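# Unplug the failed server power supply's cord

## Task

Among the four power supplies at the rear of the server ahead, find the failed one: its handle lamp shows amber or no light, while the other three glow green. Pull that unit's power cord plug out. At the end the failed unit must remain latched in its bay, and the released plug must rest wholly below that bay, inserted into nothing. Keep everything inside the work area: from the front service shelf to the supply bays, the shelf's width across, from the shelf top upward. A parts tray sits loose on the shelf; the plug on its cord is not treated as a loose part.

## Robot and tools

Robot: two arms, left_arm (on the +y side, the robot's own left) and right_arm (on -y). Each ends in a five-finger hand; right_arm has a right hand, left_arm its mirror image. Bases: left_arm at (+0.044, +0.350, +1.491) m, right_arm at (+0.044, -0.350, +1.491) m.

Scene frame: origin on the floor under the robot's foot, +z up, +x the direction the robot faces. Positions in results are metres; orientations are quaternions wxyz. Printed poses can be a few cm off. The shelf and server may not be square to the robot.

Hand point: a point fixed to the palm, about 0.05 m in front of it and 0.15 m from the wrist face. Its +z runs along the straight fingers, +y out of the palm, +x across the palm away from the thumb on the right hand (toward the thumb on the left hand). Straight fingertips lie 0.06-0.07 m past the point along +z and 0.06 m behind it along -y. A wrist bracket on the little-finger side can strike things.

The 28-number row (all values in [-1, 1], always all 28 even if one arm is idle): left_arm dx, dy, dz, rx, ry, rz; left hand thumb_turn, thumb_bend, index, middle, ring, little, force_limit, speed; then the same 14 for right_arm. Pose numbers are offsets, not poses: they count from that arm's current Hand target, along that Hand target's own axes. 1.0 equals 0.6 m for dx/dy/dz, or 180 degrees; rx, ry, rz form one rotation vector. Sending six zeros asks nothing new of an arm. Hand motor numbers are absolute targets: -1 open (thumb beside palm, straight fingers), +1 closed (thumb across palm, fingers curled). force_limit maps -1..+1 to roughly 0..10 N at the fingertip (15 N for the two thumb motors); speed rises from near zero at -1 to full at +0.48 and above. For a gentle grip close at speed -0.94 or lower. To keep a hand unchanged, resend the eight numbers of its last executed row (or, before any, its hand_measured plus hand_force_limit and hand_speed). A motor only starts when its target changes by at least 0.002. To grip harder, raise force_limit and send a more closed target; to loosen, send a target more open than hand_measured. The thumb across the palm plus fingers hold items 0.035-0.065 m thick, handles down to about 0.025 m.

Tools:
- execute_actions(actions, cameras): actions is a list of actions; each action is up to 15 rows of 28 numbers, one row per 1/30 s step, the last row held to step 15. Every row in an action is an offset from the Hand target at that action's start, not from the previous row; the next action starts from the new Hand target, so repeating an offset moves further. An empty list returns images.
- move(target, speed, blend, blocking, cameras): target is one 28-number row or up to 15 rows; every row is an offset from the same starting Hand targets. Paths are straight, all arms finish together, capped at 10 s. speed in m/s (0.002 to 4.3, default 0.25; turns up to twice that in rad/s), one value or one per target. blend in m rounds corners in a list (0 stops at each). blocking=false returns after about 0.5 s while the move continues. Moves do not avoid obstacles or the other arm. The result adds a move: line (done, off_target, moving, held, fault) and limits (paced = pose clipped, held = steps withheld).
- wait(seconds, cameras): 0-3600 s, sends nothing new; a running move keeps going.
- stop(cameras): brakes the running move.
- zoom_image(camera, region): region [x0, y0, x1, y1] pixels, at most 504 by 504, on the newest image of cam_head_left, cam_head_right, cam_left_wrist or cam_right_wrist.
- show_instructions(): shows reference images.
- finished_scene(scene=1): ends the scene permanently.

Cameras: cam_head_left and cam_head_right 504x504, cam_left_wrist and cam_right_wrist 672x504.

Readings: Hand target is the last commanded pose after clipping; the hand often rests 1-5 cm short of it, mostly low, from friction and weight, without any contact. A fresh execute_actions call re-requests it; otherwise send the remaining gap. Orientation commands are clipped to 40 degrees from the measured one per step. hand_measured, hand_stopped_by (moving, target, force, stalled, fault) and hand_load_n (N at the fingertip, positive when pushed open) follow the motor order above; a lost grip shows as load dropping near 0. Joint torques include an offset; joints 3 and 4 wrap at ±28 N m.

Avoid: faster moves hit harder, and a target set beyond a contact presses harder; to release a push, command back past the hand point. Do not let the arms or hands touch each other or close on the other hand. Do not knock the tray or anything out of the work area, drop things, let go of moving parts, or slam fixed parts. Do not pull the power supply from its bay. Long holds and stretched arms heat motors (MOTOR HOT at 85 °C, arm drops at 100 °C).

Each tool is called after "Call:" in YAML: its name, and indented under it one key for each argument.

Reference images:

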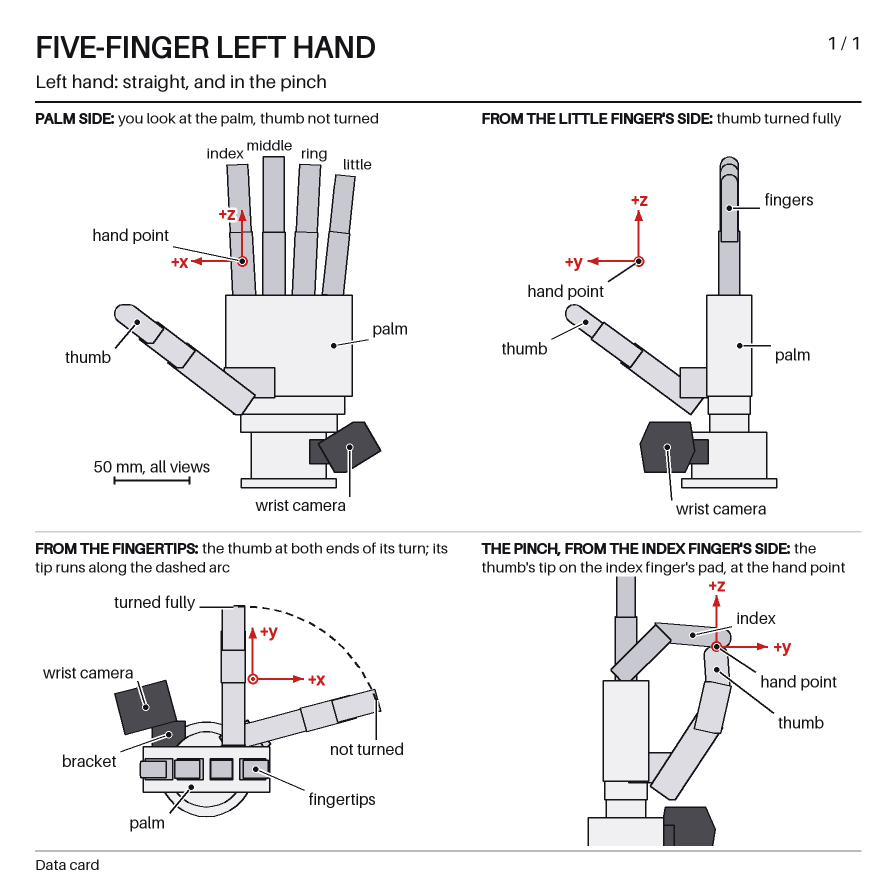

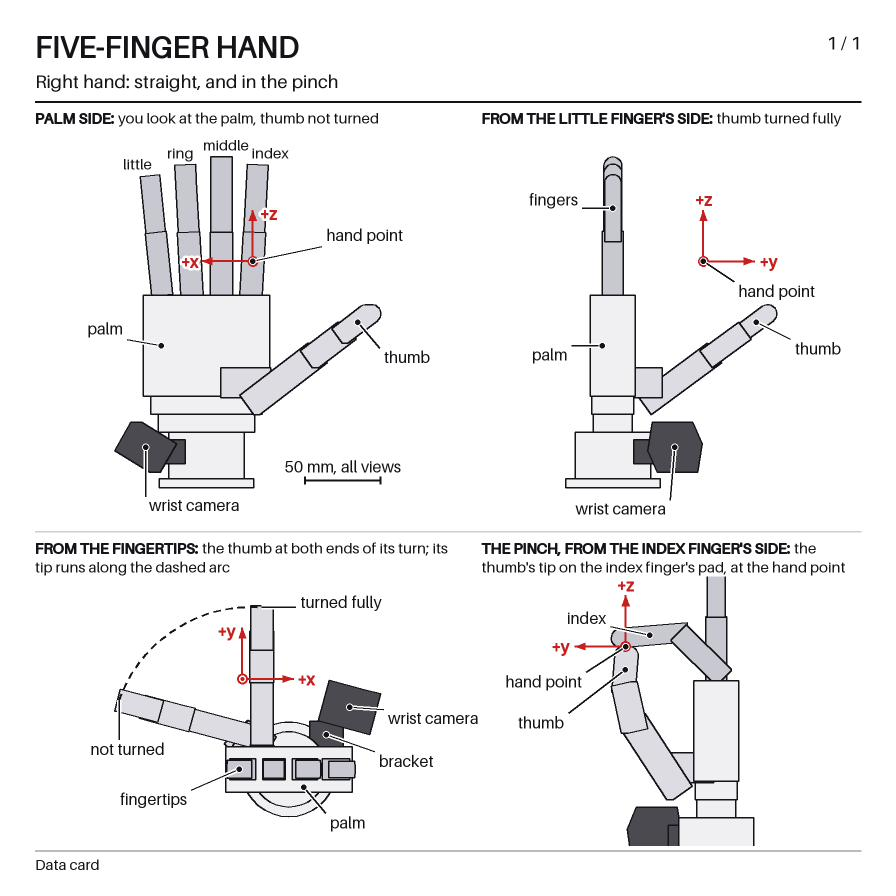

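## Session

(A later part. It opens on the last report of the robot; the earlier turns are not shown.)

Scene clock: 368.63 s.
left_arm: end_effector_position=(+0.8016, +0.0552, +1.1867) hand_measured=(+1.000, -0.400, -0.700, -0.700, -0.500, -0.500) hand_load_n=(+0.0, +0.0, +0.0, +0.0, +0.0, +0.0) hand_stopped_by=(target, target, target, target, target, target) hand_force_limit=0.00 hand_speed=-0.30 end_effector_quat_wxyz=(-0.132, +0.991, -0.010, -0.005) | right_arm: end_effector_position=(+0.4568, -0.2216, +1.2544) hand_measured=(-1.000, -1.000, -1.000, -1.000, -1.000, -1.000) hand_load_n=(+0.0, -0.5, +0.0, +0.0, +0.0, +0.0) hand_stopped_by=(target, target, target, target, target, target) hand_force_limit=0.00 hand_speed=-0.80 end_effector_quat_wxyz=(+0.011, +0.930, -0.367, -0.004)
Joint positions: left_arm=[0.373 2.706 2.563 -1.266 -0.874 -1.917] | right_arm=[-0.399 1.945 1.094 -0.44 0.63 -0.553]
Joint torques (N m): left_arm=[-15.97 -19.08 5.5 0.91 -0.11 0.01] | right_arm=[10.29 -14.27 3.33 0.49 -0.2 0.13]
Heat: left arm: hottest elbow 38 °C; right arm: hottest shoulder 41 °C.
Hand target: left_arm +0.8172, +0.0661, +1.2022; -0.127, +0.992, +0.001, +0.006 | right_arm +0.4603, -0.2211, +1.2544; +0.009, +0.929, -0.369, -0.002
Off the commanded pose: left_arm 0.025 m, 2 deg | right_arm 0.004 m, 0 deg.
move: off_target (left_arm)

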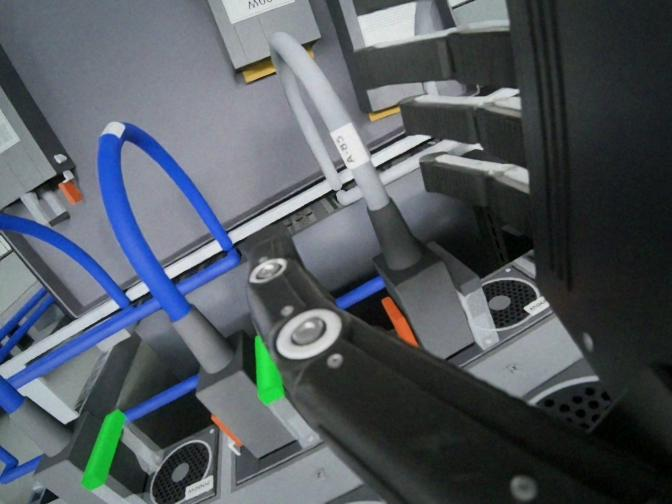

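Call:
move:
  target: [0,0.004,0.045,0,0,0,1,-0.4,-0.7,-0.7,-0.5,-0.5,0,-0.3,0,0,0,0,0,0,-1,-1,-1,-1,-1,-1,0,-0.8]
  speed: 0.08
  cameras: ["cam_left_wrist","cam_head_left","cam_head_right"]

Call:
zoom_image:
  camera: "cam_left_wrist"
  region: [240, 0, 560, 340]

Call:
zoom_image:
  camera: "cam_head_left"
  region: [190, 290, 330, 430]

Call:
zoom_image:
  camera: "cam_head_right"
  region: [130, 290, 270, 430]

Scene clock: 381.43 s.
left_arm: end_effector_position=(+0.8121, +0.0674, +1.1764) hand_measured=(+1.000, -0.400, -0.700, -0.700, -0.500, -0.500) hand_load_n=(+0.0, +0.0, +0.0, +0.0, +0.0, +0.0) hand_stopped_by=(target, target, target, target, target, target) hand_force_limit=0.00 hand_speed=-0.30 end_effector_quat_wxyz=(-0.129, +0.992, -0.001, +0.002) | right_arm: end_effector_position=(+0.4568, -0.2216, +1.2544) hand_measured=(-1.000, -1.000, -1.000, -1.000, -1.000, -1.000) hand_load_n=(+0.0, +0.0, +0.0, +0.0, +0.0, +0.0) hand_stopped_by=(target, target, target, target, target, target) hand_force_limit=0.00 hand_speed=-0.80 end_effector_quat_wxyz=(+0.011, +0.930, -0.367, -0.004)
Joint positions: left_arm=[0.396 2.706 2.563 -1.219 -0.868 -1.887] | right_arm=[-0.399 1.945 1.094 -0.44 0.63 -0.553]
Joint torques (N m): left_arm=[-15.44 -16.67 6.71 0.95 -0.14 0.08] | right_arm=[9.88 -13.57 3.14 0.44 -0.21 0.12]
Heat: left arm: hottest waist 37 °C; right arm: hottest shoulder 41 °C.
Hand target: left_arm +0.8176, +0.0706, +1.1755; -0.127, +0.992, +0.002, +0.006 | right_arm +0.4603, -0.2211, +1.2544; +0.009, +0.929, -0.369, -0.002
Off the commanded pose: left_arm 0.006 m, 1 deg | right_arm 0.004 m, 0 deg.
move: done
Images, in order (width x height): cam_head_left 504x504, cam_head_right 504x504, cam_left_wrist 672x504.

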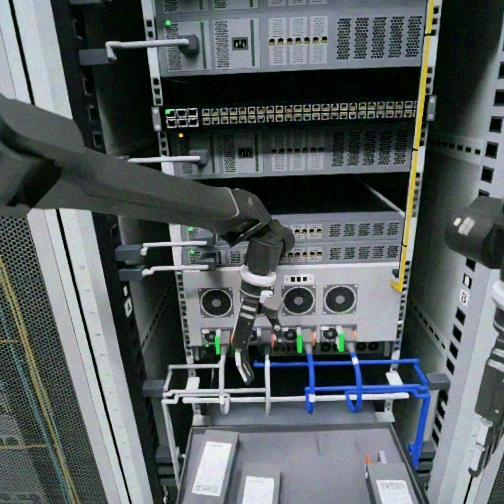

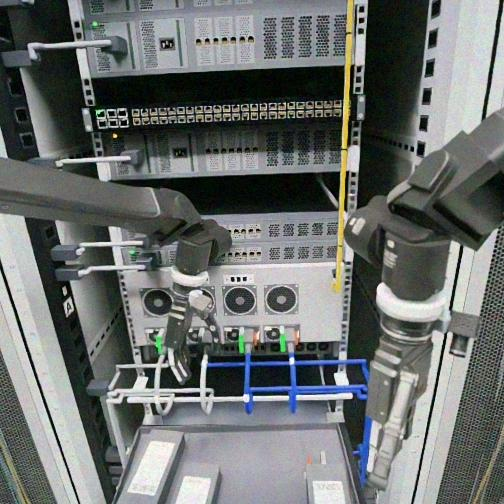

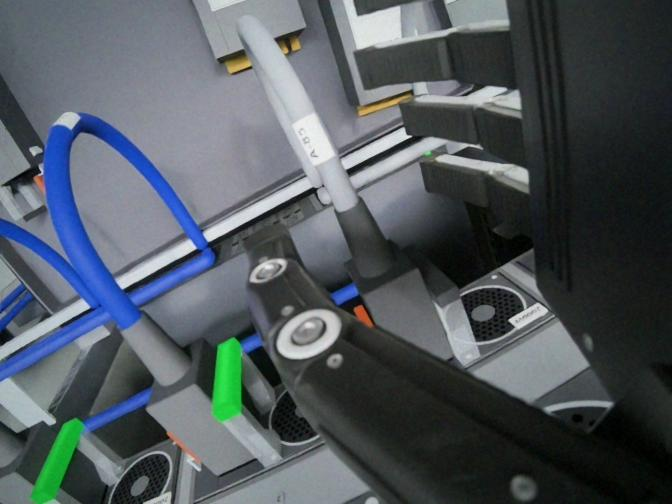

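Scaled by 1.482 from the camera's image (finer frame: 960x720).

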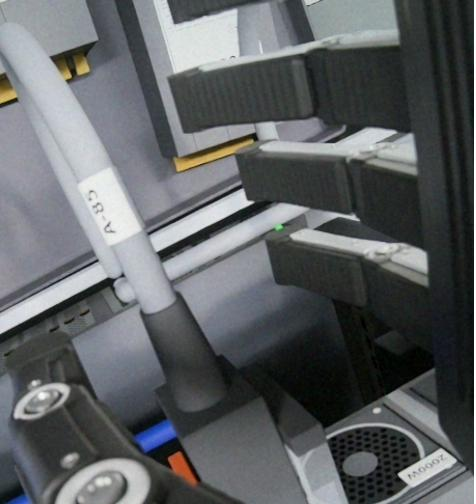

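Scaled by 3.600 from the camera's image (finer frame: 720x720).

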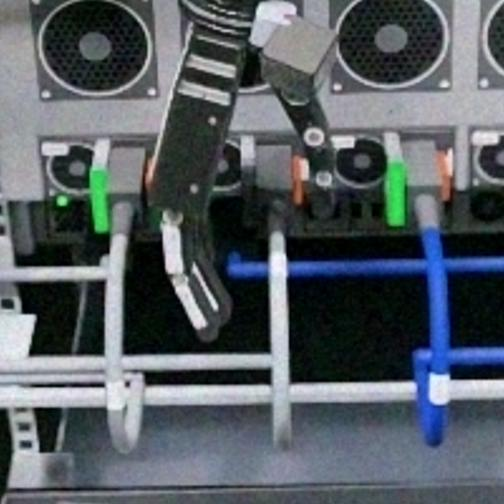

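Scaled by 3.600 from the camera's image (finer frame: 720x720).

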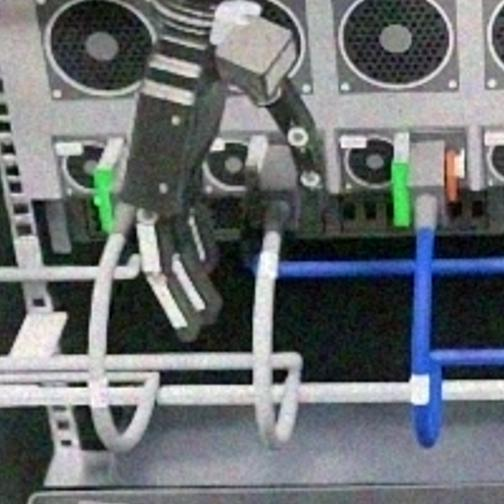

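Call:
move:
  target:
    - [0.012,-0.012,0.0135,0,0,0,1,-0.4,-0.7,-0.7,-0.5,-0.5,-0.6,-0.5,0,0,0,0,0,0,-1,-1,-1,-1,-1,-1,0,-0.8]
    - [0.012,-0.012,0.0135,0,0,0,1,-0.4,-0.15,-0.15,-0.5,-0.5,-0.6,-0.5,0,0,0,0,0,0,-1,-1,-1,-1,-1,-1,0,-0.8]
  speed: 0.08
  cameras: ["cam_left_wrist","cam_head_left","cam_head_right"]

Call:
zoom_image:
  camera: "cam_left_wrist"
  region: [240, 0, 560, 340]

Call:
zoom_image:
  camera: "cam_head_left"
  region: [190, 290, 330, 430]

Call:
zoom_image:
  camera: "cam_head_right"
  region: [130, 290, 270, 430]

Scene clock: 406.80 s.
left_arm: end_effector_position=(+0.8104, +0.0672, +1.1755) hand_measured=(+1.000, -0.400, -0.198, -0.150, -0.500, -0.500) hand_load_n=(+0.0, +0.0, +0.5, +1.0, +0.0, +0.0) hand_stopped_by=(target, target, force, target, target, target) hand_force_limit=-0.60 hand_speed=-0.50 end_effector_quat_wxyz=(-0.128, +0.992, -0.013, +0.000) | right_arm: end_effector_position=(+0.4568, -0.2216, +1.2544) hand_measured=(-1.000, -1.000, -1.000, -1.000, -1.000, -1.000) hand_load_n=(+0.0, +0.0, +0.0, +0.0, +0.0, +0.0) hand_stopped_by=(target, target, target, target, target, target) hand_force_limit=0.00 hand_speed=-0.80 end_effector_quat_wxyz=(+0.011, +0.930, -0.367, -0.004)
Joint positions: left_arm=[0.397 2.707 2.563 -1.219 -0.866 -1.862] | right_arm=[-0.399 1.945 1.094 -0.44 0.63 -0.553]
Joint torques (N m): left_arm=[-14.21 -15.85 8.73 1.05 -0.06 0.08] | right_arm=[9 -13.45 3.47 0.39 -0.18 0.16]
Heat: left arm: hottest waist 37 °C; right arm: hottest shoulder 41 °C.
Hand target: left_arm +0.8249, +0.0797, +1.1696; -0.127, +0.992, +0.001, +0.006 | right_arm +0.4603, -0.2211, +1.2544; +0.009, +0.929, -0.369, -0.002
Off the commanded pose: left_arm 0.020 m, 2 deg | right_arm 0.004 m, 0 deg.
move: off_target (left_arm); target 2's new numbers were sent with left_arm's hand 0.021 m and 2 deg from that target
Images, in order (width x height): cam_head_left 504x504, cam_head_right 504x504, cam_left_wrist 672x504.

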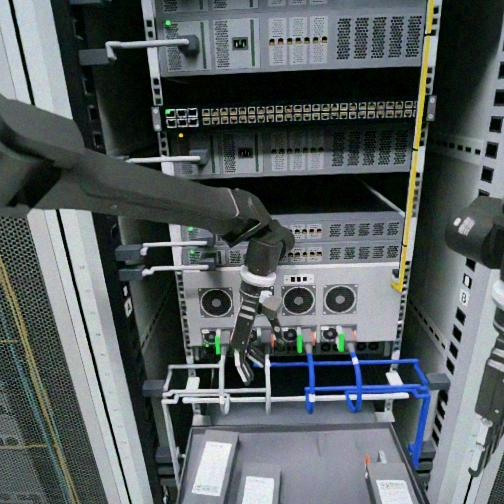

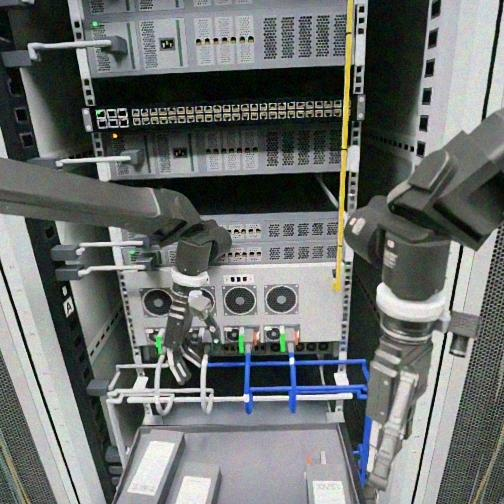

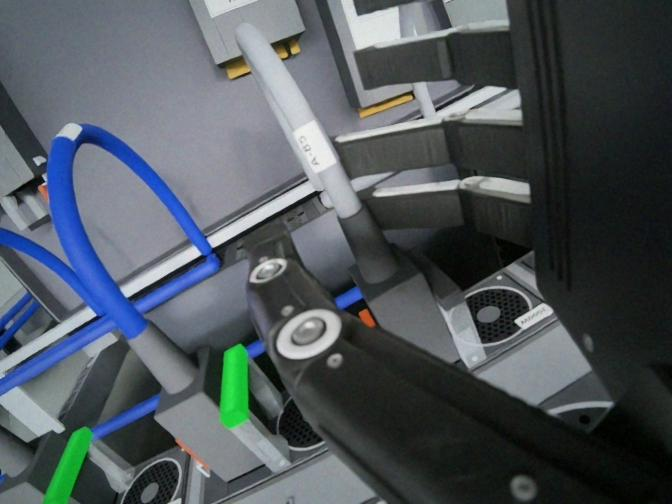

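Scaled by 1.482 from the camera's image (finer frame: 960x720).

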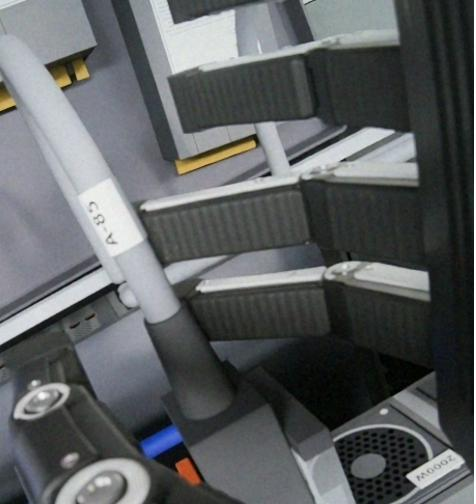

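Scaled by 3.600 from the camera's image (finer frame: 720x720).

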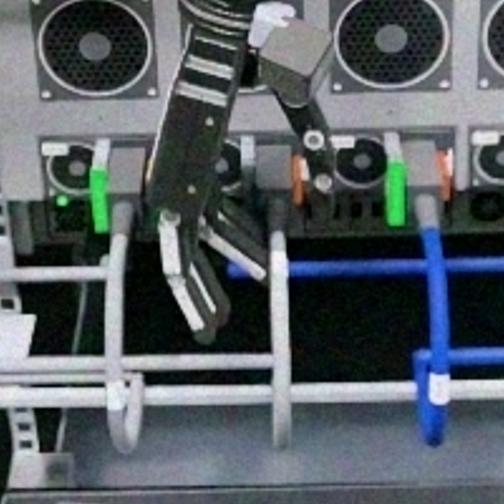

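Scaled by 3.600 from the camera's image (finer frame: 720x720).

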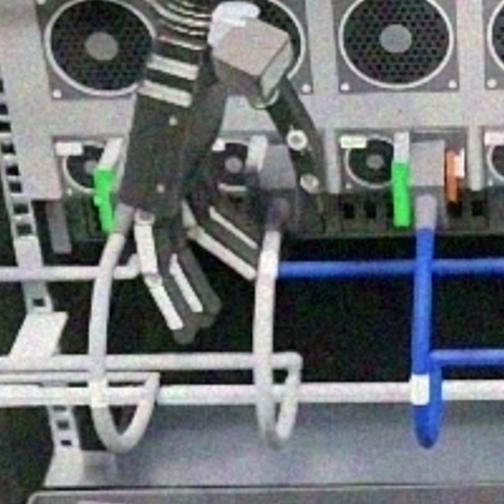

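Call:
move:
  target:
    - [0,0,0,0,0,0,1,-0.4,-0.65,-0.65,-0.6,-0.6,-0.6,-0.2,0,0,0,0,0,0,-1,-1,-1,-1,-1,-1,0,-0.8]
    - [0.0133,0.0062,0.0235,0,0,0,1,-0.4,-0.65,-0.65,-0.6,-0.6,-0.6,-0.2,0,0,0,0,0,0,-1,-1,-1,-1,-1,-1,0,-0.8]
  speed: 0.06
  cameras: ["cam_left_wrist","cam_head_left","cam_head_right"]

Call:
zoom_image:
  camera: "cam_left_wrist"
  region: [240, 0, 560, 340]

Scene clock: 425.20 s.
left_arm: end_effector_position=(+0.8055, +0.0582, +1.1527) hand_measured=(+1.000, -0.400, -0.650, -0.650, -0.600, -0.600) hand_load_n=(+0.5, +0.0, +0.0, +0.0, +0.0, +0.0) hand_stopped_by=(target, target, target, target, target, target) hand_force_limit=-0.60 hand_speed=-0.20 end_effector_quat_wxyz=(-0.127, +0.992, -0.022, -0.005) | right_arm: end_effector_position=(+0.4568, -0.2216, +1.2544) hand_measured=(-1.000, -1.000, -1.000, -1.000, -1.000, -1.000) hand_load_n=(+0.0, -0.5, +0.0, +0.0, +0.0, +0.0) hand_stopped_by=(target, target, target, target, target, target) hand_force_limit=0.00 hand_speed=-0.80 end_effector_quat_wxyz=(+0.011, +0.930, -0.367, -0.004)
Joint positions: left_arm=[0.405 2.779 2.648 -1.233 -0.859 -1.838] | right_arm=[-0.399 1.945 1.094 -0.44 0.63 -0.553]
Joint torques (N m): left_arm=[-13.92 -16.15 11.21 0.46 -0.2 0.08] | right_arm=[9.52 -13.68 3.44 0.32 -0.24 0.18]
Heat: left arm: hottest waist 37 °C; right arm: hottest shoulder 41 °C.
Hand target: left_arm +0.8330, +0.0797, +1.1551; -0.127, +0.992, +0.001, +0.006 | right_arm +0.4603, -0.2211, +1.2544; +0.009, +0.929, -0.369, -0.002
Off the commanded pose: left_arm 0.035 m, 3 deg | right_arm 0.004 m, 0 deg.
move: off_target (left_arm)
Images, in order (width x height): cam_head_left 504x504, cam_head_right 504x504, cam_left_wrist 672x504.

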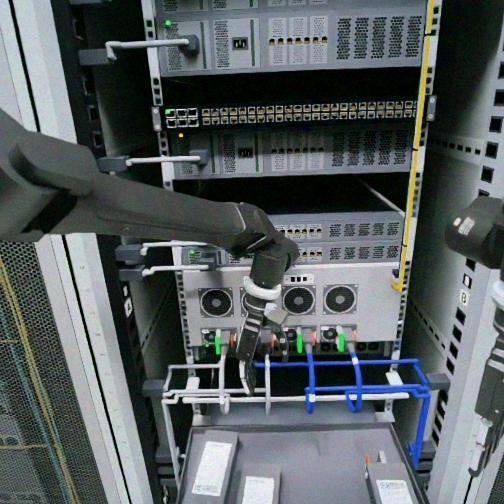

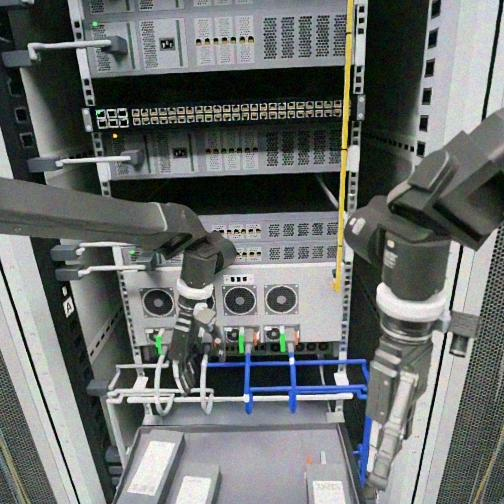

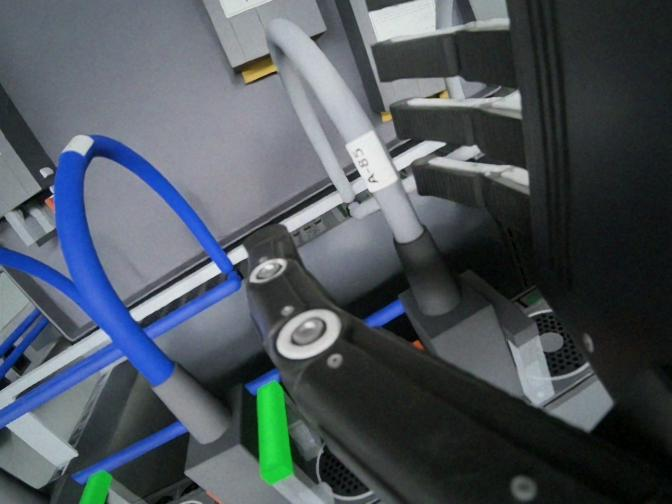

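Scaled by 1.482 from the camera's image (finer frame: 960x720).

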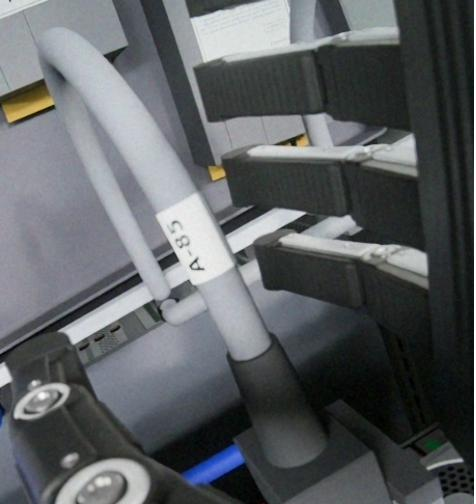

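Call:
execute_actions:
  actions:
    - [[0,0,0,0,0,0,1,-0.4,-0.65,-0.65,-0.6,-0.6,-0.6,-0.2,0,0,0,0,0,0,-1,-1,-1,-1,-1,-1,0,-0.8]]
  cameras: ["cam_left_wrist"]

Scene clock: 445.27 s.
left_arm: end_effector_position=(+0.8055, +0.0582, +1.1527) hand_measured=(+1.000, -0.400, -0.650, -0.650, -0.600, -0.600) hand_load_n=(+0.0, -0.5, +0.0, -0.5, +0.0, +0.0) hand_stopped_by=(target, target, target, target, target, target) hand_force_limit=-0.60 hand_speed=-0.20 end_effector_quat_wxyz=(-0.127, +0.992, -0.022, -0.005) | right_arm: end_effector_position=(+0.4568, -0.2216, +1.2544) hand_measured=(-1.000, -1.000, -1.000, -1.000, -1.000, -1.000) hand_load_n=(+0.0, +0.0, +0.0, +0.0, +0.0, +0.0) hand_stopped_by=(target, target, target, target, target, target) hand_force_limit=0.00 hand_speed=-0.80 end_effector_quat_wxyz=(+0.011, +0.930, -0.367, -0.004)
Joint positions: left_arm=[0.405 2.779 2.648 -1.233 -0.859 -1.838] | right_arm=[-0.399 1.945 1.094 -0.44 0.63 -0.553]
Joint torques (N m): left_arm=[-14.1 -16.15 11.3 0.54 -0.21 0.07] | right_arm=[9.93 -14.45 3.3 0.31 -0.15 0.15]
Heat: left arm: hottest elbow 38 °C; right arm: hottest shoulder 41 °C.
Hand target: left_arm +0.8330, +0.0797, +1.1551; -0.127, +0.992, +0.001, +0.006 | right_arm +0.4603, -0.2211, +1.2544; +0.009, +0.929, -0.369, -0.002
Off the commanded pose: left_arm 0.035 m, 3 deg | right_arm 0.004 m, 0 deg.
Step readings (end_effector_position of left_arm | right_arm):
0: (+0.8055, +0.0582, +1.1527) | (+0.4568, -0.2216, +1.2544)
1: (+0.8055, +0.0582, +1.1527) | (+0.4568, -0.2216, +1.2544)
2: (+0.8055, +0.0582, +1.1527) | (+0.4568, -0.2216, +1.2544)
4: (+0.8055, +0.0582, +1.1527) | (+0.4568, -0.2216, +1.2544)
8: (+0.8055, +0.0582, +1.1527) | (+0.4568, -0.2216, +1.2544)
15: (+0.8055, +0.0582, +1.1527) | (+0.4568, -0.2216, +1.2544)

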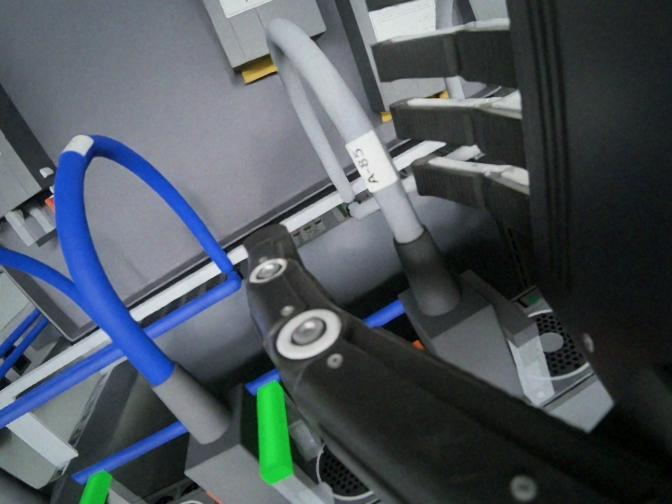

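Call:
move:
  target: [0.02,-0.02,0.0,0,0,0,1,-0.4,-0.65,-0.65,-0.6,-0.6,-0.6,-0.2,0,0,0,0,0,0,-1,-1,-1,-1,-1,-1,0,-0.8]
  speed: 0.05
  cameras: ["cam_left_wrist","cam_head_left","cam_head_right"]

Call:
zoom_image:
  camera: "cam_left_wrist"
  region: [240, 0, 560, 340]

Call:
zoom_image:
  camera: "cam_head_left"
  region: [190, 290, 330, 430]

Call:
zoom_image:
  camera: "cam_head_right"
  region: [130, 290, 270, 430]

Scene clock: 460.17 s.
left_arm: end_effector_position=(+0.8019, +0.0596, +1.1544) hand_measured=(+1.000, -0.400, -0.650, -0.650, -0.600, -0.600) hand_load_n=(+0.0, +0.0, +0.0, +0.0, +0.0, -0.5) hand_stopped_by=(target, target, target, target, target, target) hand_force_limit=-0.60 hand_speed=-0.20 end_effector_quat_wxyz=(-0.128, +0.991, -0.038, -0.013) | right_arm: end_effector_position=(+0.4568, -0.2216, +1.2544) hand_measured=(-1.000, -1.000, -1.000, -1.000, -1.000, -1.000) hand_load_n=(+0.0, +0.0, +0.0, +0.0, +0.0, +0.0) hand_stopped_by=(target, target, target, target, target, target) hand_force_limit=0.00 hand_speed=-0.80 end_effector_quat_wxyz=(+0.011, +0.930, -0.367, -0.004)
Joint positions: left_arm=[0.405 2.782 2.663 -1.263 -0.859 -1.819] | right_arm=[-0.399 1.945 1.094 -0.44 0.63 -0.553]
Joint torques (N m): left_arm=[-12.92 -16.38 12.78 0.91 -0.11 0.09] | right_arm=[9.99 -14.21 3.4 0.23 -0.15 0.18]
Heat: left arm: hottest elbow 39 °C; right arm: hottest shoulder 41 °C.
Hand target: left_arm +0.8450, +0.0914, +1.1584; -0.127, +0.992, +0.001, +0.006 | right_arm +0.4603, -0.2211, +1.2544; +0.009, +0.929, -0.369, -0.002
Off the commanded pose: left_arm 0.054 m, 5 deg | right_arm 0.004 m, 0 deg.
move: off_target (left_arm)
Images, in order (width x height): cam_head_left 504x504, cam_head_right 504x504, cam_left_wrist 672x504.

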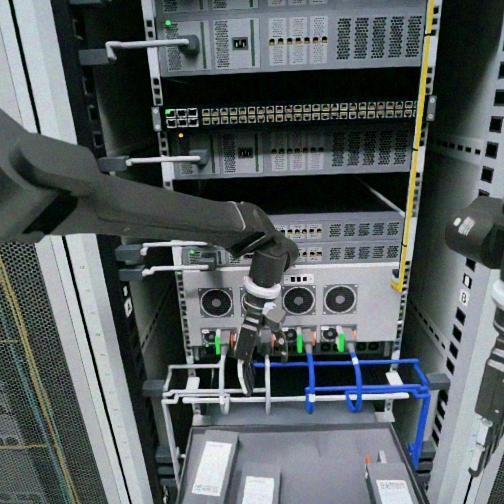

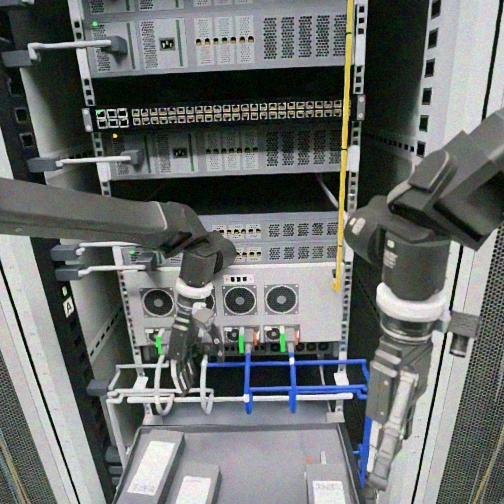

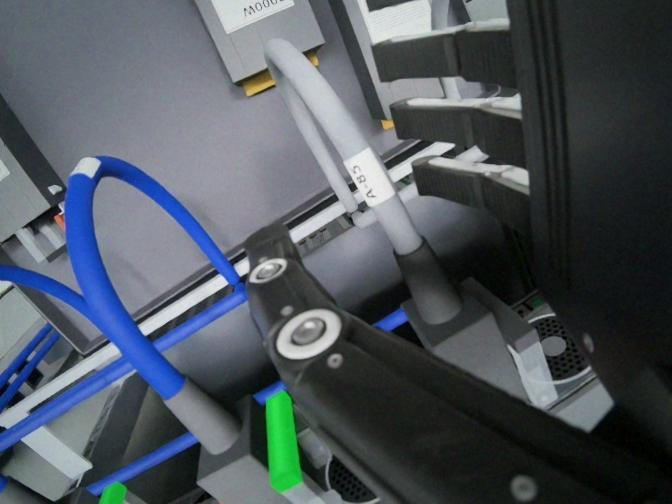

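Scaled by 1.482 from the camera's image (finer frame: 960x720).

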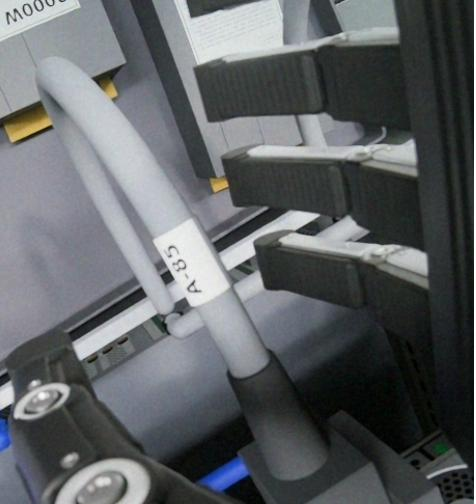

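Scaled by 3.600 from the camera's image (finer frame: 720x720).

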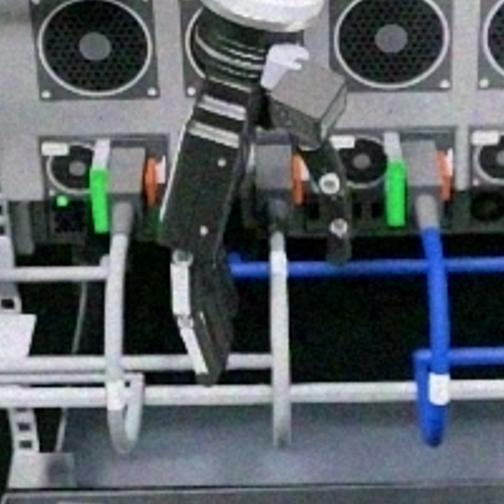

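Scaled by 3.600 from the camera's image (finer frame: 720x720).

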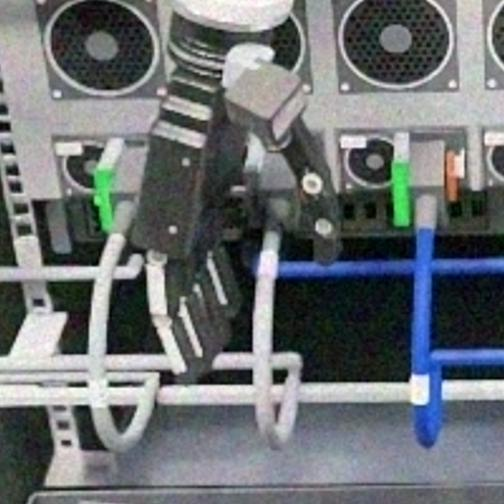

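Call:
zoom_image:
  camera: "cam_head_left"
  region: [200, 180, 340, 320]

Call:
zoom_image:
  camera: "cam_head_right"
  region: [140, 180, 280, 320]

Scaled by 3.600 from the camera's image (finer frame: 720x720).

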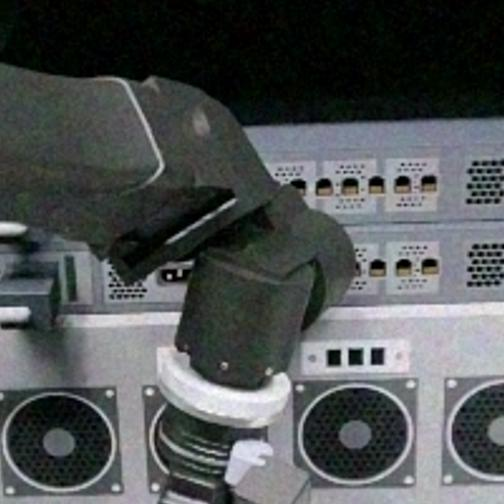

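Scaled by 3.600 from the camera's image (finer frame: 720x720).

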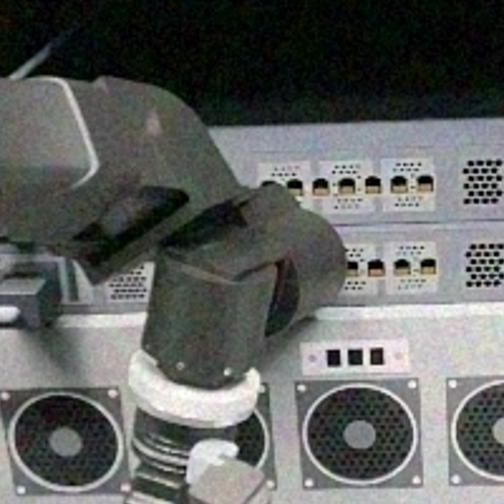

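Call:
move:
  target: [-0.075,0.014,-0.0847,0,0.1343,-0.0353,1,-0.4,-0.65,-0.65,-0.6,-0.6,-0.6,-0.2,0,0,0,0,0,0,-1,-1,-1,-1,-1,-1,0,-0.8]
  speed: 0.1
  cameras: ["cam_left_wrist","cam_head_left","cam_head_right"]

Call:
zoom_image:
  camera: "cam_head_left"
  region: [190, 260, 330, 400]

Call:
zoom_image:
  camera: "cam_head_right"
  region: [130, 260, 270, 400]

Scene clock: 494.70 s.
left_arm: end_effector_position=(+0.7856, +0.0774, +1.1744) hand_measured=(+1.000, -0.400, -0.650, -0.650, -0.600, -0.600) hand_load_n=(+0.0, +0.0, +0.0, +0.0, +0.0, +0.0) hand_stopped_by=(target, target, target, target, target, target) hand_force_limit=-0.60 hand_speed=-0.20 end_effector_quat_wxyz=(-0.132, +0.970, +0.027, +0.200) | right_arm: end_effector_position=(+0.4568, -0.2216, +1.2544) hand_measured=(-1.000, -1.000, -1.000, -1.000, -1.000, -1.000) hand_load_n=(+0.0, +0.0, +0.0, +0.0, +0.0, +0.0) hand_stopped_by=(target, target, target, target, target, target) hand_force_limit=0.00 hand_speed=-0.80 end_effector_quat_wxyz=(+0.011, +0.930, -0.367, -0.004)
Joint positions: left_arm=[0.399 2.419 1.729 -0.046 -0.927 -1.498] | right_arm=[-0.399 1.945 1.094 -0.44 0.63 -0.553]
Joint torques (N m): left_arm=[-16.62 -17.32 3.84 1.83 -0.24 0.07] | right_arm=[9.7 -14.56 3.19 0.31 -0.18 0.19]
Heat: left arm: hottest elbow 39 °C; right arm: hottest shoulder 41 °C.
Hand target: left_arm +0.7994, +0.0702, +1.2048; -0.124, +0.967, +0.029, +0.220 | right_arm +0.4603, -0.2211, +1.2544; +0.009, +0.929, -0.369, -0.002
Off the commanded pose: left_arm 0.034 m, 3 deg | right_arm 0.004 m, 0 deg.
move: off_target (left_arm)
Images, in order (width x height): cam_head_left 504x504, cam_head_right 504x504, cam_left_wrist 672x504.

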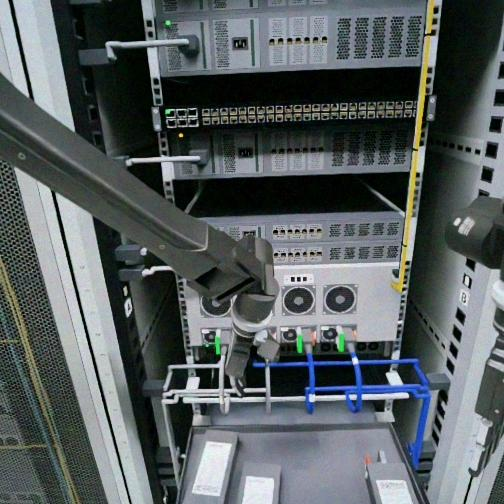

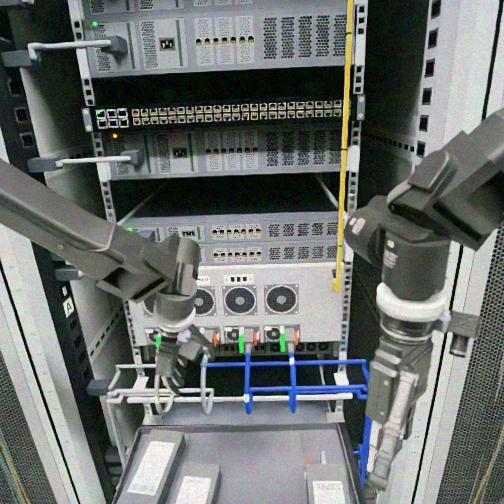

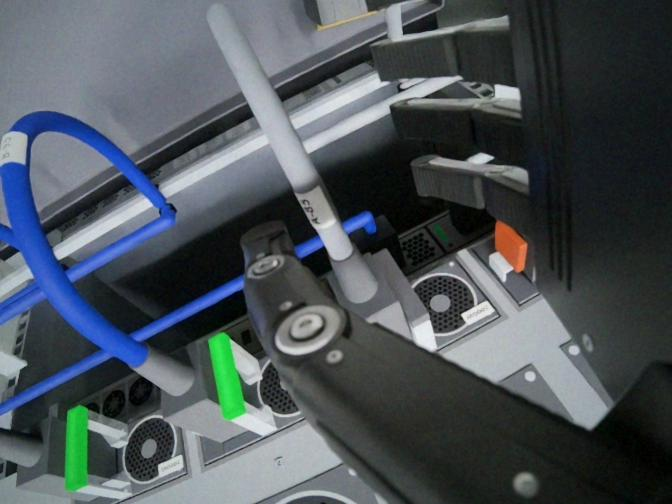

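Scaled by 3.600 from the camera's image (finer frame: 720x720).

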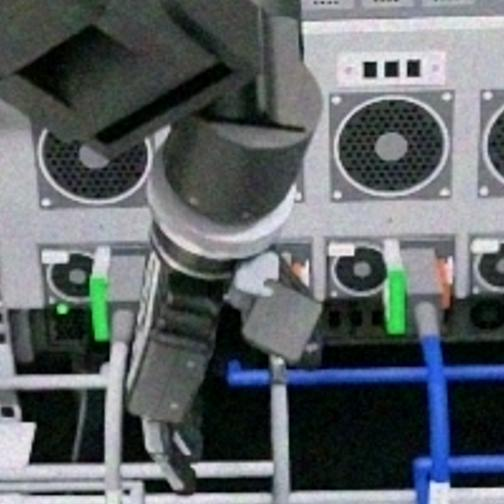

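Scaled by 3.600 from the camera's image (finer frame: 720x720).

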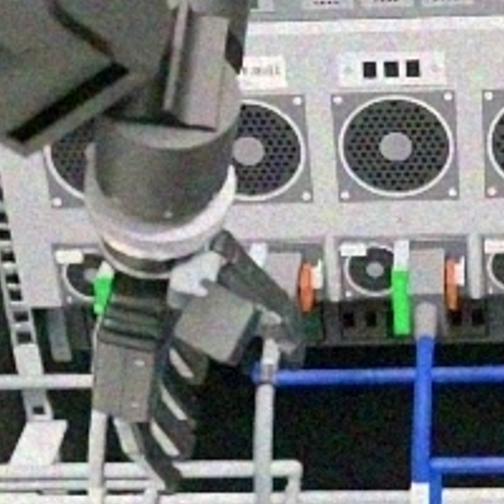

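Call:
move:
  target: [-0.0117,0.0152,0.0568,0,0,0,1,-0.4,-0.65,-0.65,-0.6,-0.6,-0.6,-0.2,0,0,0,0,0,0,-1,-1,-1,-1,-1,-1,0,-0.8]
  speed: 0.08
  cameras: ["cam_left_wrist","cam_head_right"]

Call:
zoom_image:
  camera: "cam_left_wrist"
  region: [240, 40, 560, 380]

Call:
zoom_image:
  camera: "cam_head_right"
  region: [130, 290, 270, 430]

Scene clock: 517.80 s.
left_arm: end_effector_position=(+0.7915, +0.0657, +1.1673) hand_measured=(+1.000, -0.400, -0.650, -0.650, -0.600, -0.600) hand_load_n=(+0.0, +0.0, +0.0, +0.0, +0.0, +0.0) hand_stopped_by=(target, target, target, target, target, target) hand_force_limit=-0.60 hand_speed=-0.20 end_effector_quat_wxyz=(-0.124, +0.970, +0.019, +0.209) | right_arm: end_effector_position=(+0.4568, -0.2216, +1.2544) hand_measured=(-1.000, -1.000, -1.000, -1.000, -1.000, -1.000) hand_load_n=(+0.0, +0.0, +0.0, +0.0, +0.5, +0.0) hand_stopped_by=(target, target, target, target, target, target) hand_force_limit=0.00 hand_speed=-0.80 end_effector_quat_wxyz=(+0.011, +0.930, -0.367, -0.004)
Joint positions: left_arm=[0.399 2.452 1.762 -0.018 -0.907 -1.465] | right_arm=[-0.399 1.945 1.094 -0.44 0.63 -0.553]
Joint torques (N m): left_arm=[-13.86 -14.39 6.86 1.81 -0.09 0.05] | right_arm=[9.88 -14.51 3.41 0.27 -0.2 0.11]
Heat: left arm: hottest shoulder 38 °C; right arm: hottest shoulder 41 °C.
Hand target: left_arm +0.8086, +0.0701, +1.1701; -0.124, +0.967, +0.030, +0.220 | right_arm +0.4603, -0.2211, +1.2544; +0.009, +0.929, -0.369, -0.002
Off the commanded pose: left_arm 0.018 m, 2 deg | right_arm 0.004 m, 0 deg.
move: off_target (left_arm)
Images, in order (width x height): cam_head_right 504x504, cam_left_wrist 672x504.

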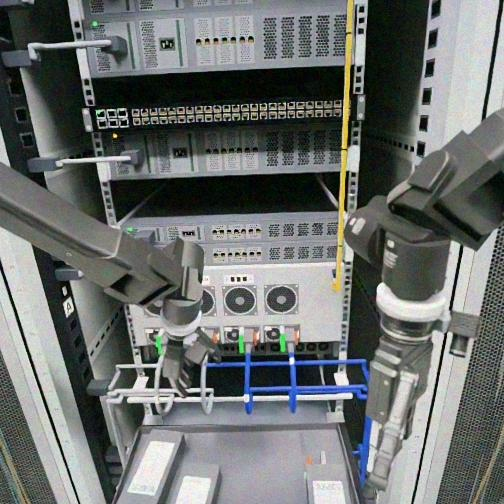

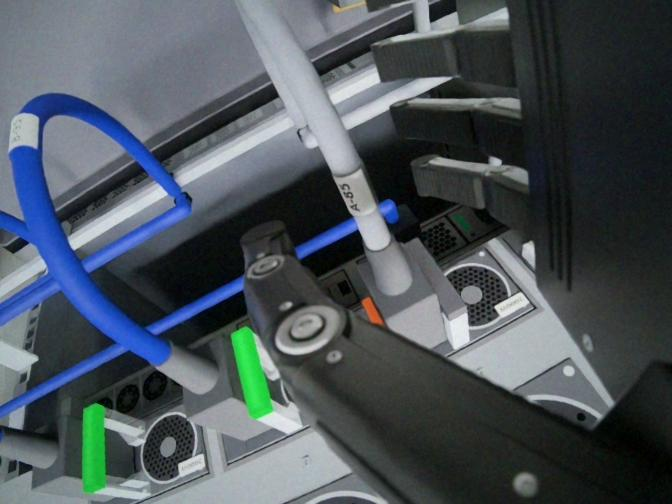

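Scaled by 1.482 from the camera's image (finer frame: 960x720).

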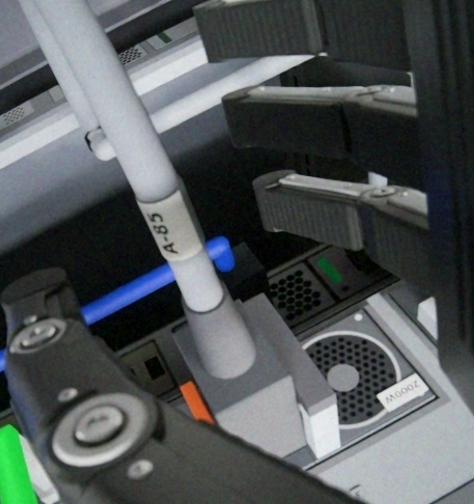

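Scaled by 3.600 from the camera's image (finer frame: 720x720).

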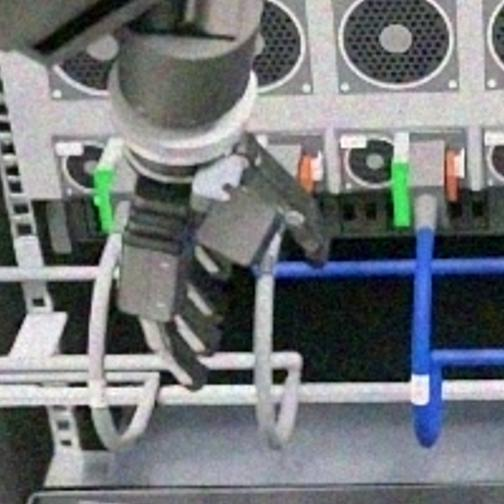

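Call:
move:
  target:
    - [-0.0045,-0.0038,0.037,0,0,0,1,-0.4,-0.65,-0.65,-0.6,-0.6,-0.6,-0.2,0,0,0,0,0,0,-1,-1,-1,-1,-1,-1,0,-0.8]
    - [-0.0045,-0.0038,0.037,0,0,0,1,-0.4,-0.2,-0.2,-0.6,-0.6,-0.7,-0.6,0,0,0,0,0,0,-1,-1,-1,-1,-1,-1,0,-0.8]
  speed: 0.08
  cameras: ["cam_left_wrist","cam_head_right"]

Call:
zoom_image:
  camera: "cam_left_wrist"
  region: [240, 40, 560, 380]

Call:
zoom_image:
  camera: "cam_head_right"
  region: [130, 290, 270, 430]

Scene clock: 537.23 s.
left_arm: end_effector_position=(+0.7974, +0.0763, +1.1452) hand_measured=(+1.000, -0.400, -0.200, -0.200, -0.600, -0.600) hand_load_n=(+0.0, +0.0, +0.0, +0.0, +0.0, +0.0) hand_stopped_by=(target, target, target, target, target, target) hand_force_limit=-0.70 hand_speed=-0.60 end_effector_quat_wxyz=(-0.125, +0.970, +0.020, +0.207) | right_arm: end_effector_position=(+0.4568, -0.2216, +1.2544) hand_measured=(-1.000, -1.000, -1.000, -1.000, -1.000, -1.000) hand_load_n=(+0.0, +0.0, +0.0, +0.0, +0.0, +0.0) hand_stopped_by=(target, target, target, target, target, target) hand_force_limit=0.00 hand_speed=-0.80 end_effector_quat_wxyz=(+0.011, +0.930, -0.367, -0.004)
Joint positions: left_arm=[0.43 2.484 1.797 -0.002 -0.886 -1.439] | right_arm=[-0.399 1.945 1.094 -0.44 0.63 -0.553]
Joint torques (N m): left_arm=[-14.15 -14.33 6.95 1.74 -0.09 0.07] | right_arm=[9.52 -14.62 3.28 0.32 -0.16 0.15]
Heat: left arm: hottest shoulder 38 °C; right arm: hottest shoulder 41 °C.
Hand target: left_arm +0.8150, +0.0779, +1.1500; -0.124, +0.967, +0.029, +0.220 | right_arm +0.4603, -0.2211, +1.2544; +0.009, +0.929, -0.369, -0.002
Off the commanded pose: left_arm 0.019 m, 2 deg | right_arm 0.004 m, 0 deg.
move: off_target (left_arm); target 2's new numbers were sent with left_arm's hand 0.018 m and 2 deg from that target
Images, in order (width x height): cam_head_right 504x504, cam_left_wrist 672x504.

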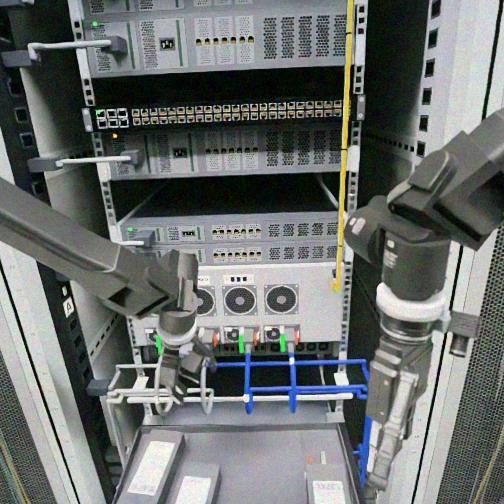

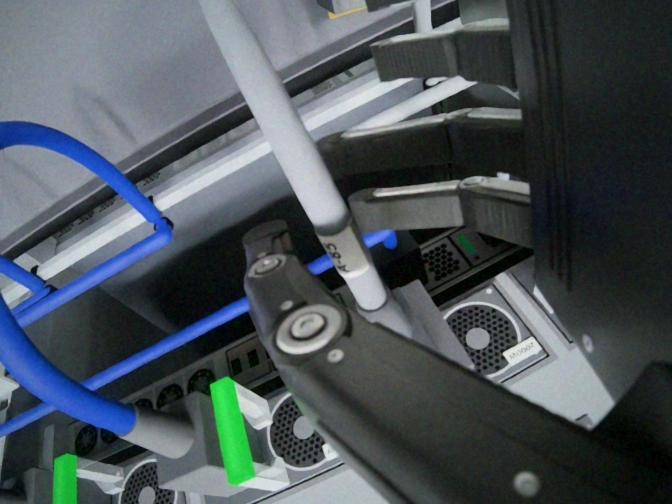

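Scaled by 1.482 from the camera's image (finer frame: 960x720).

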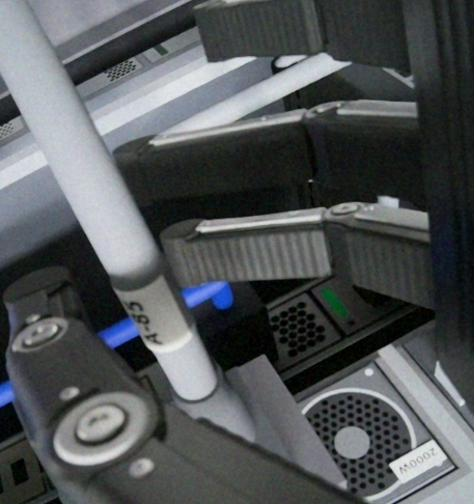

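Scaled by 3.600 from the camera's image (finer frame: 720x720).

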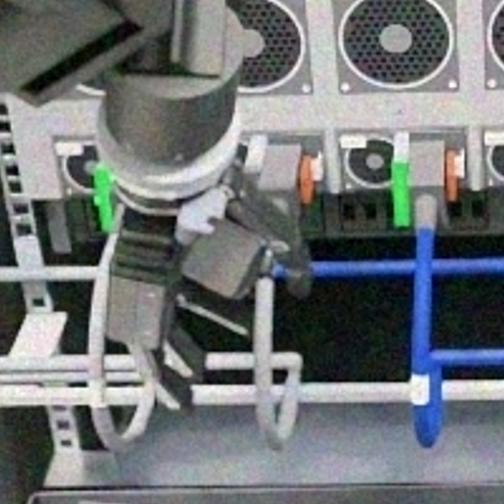

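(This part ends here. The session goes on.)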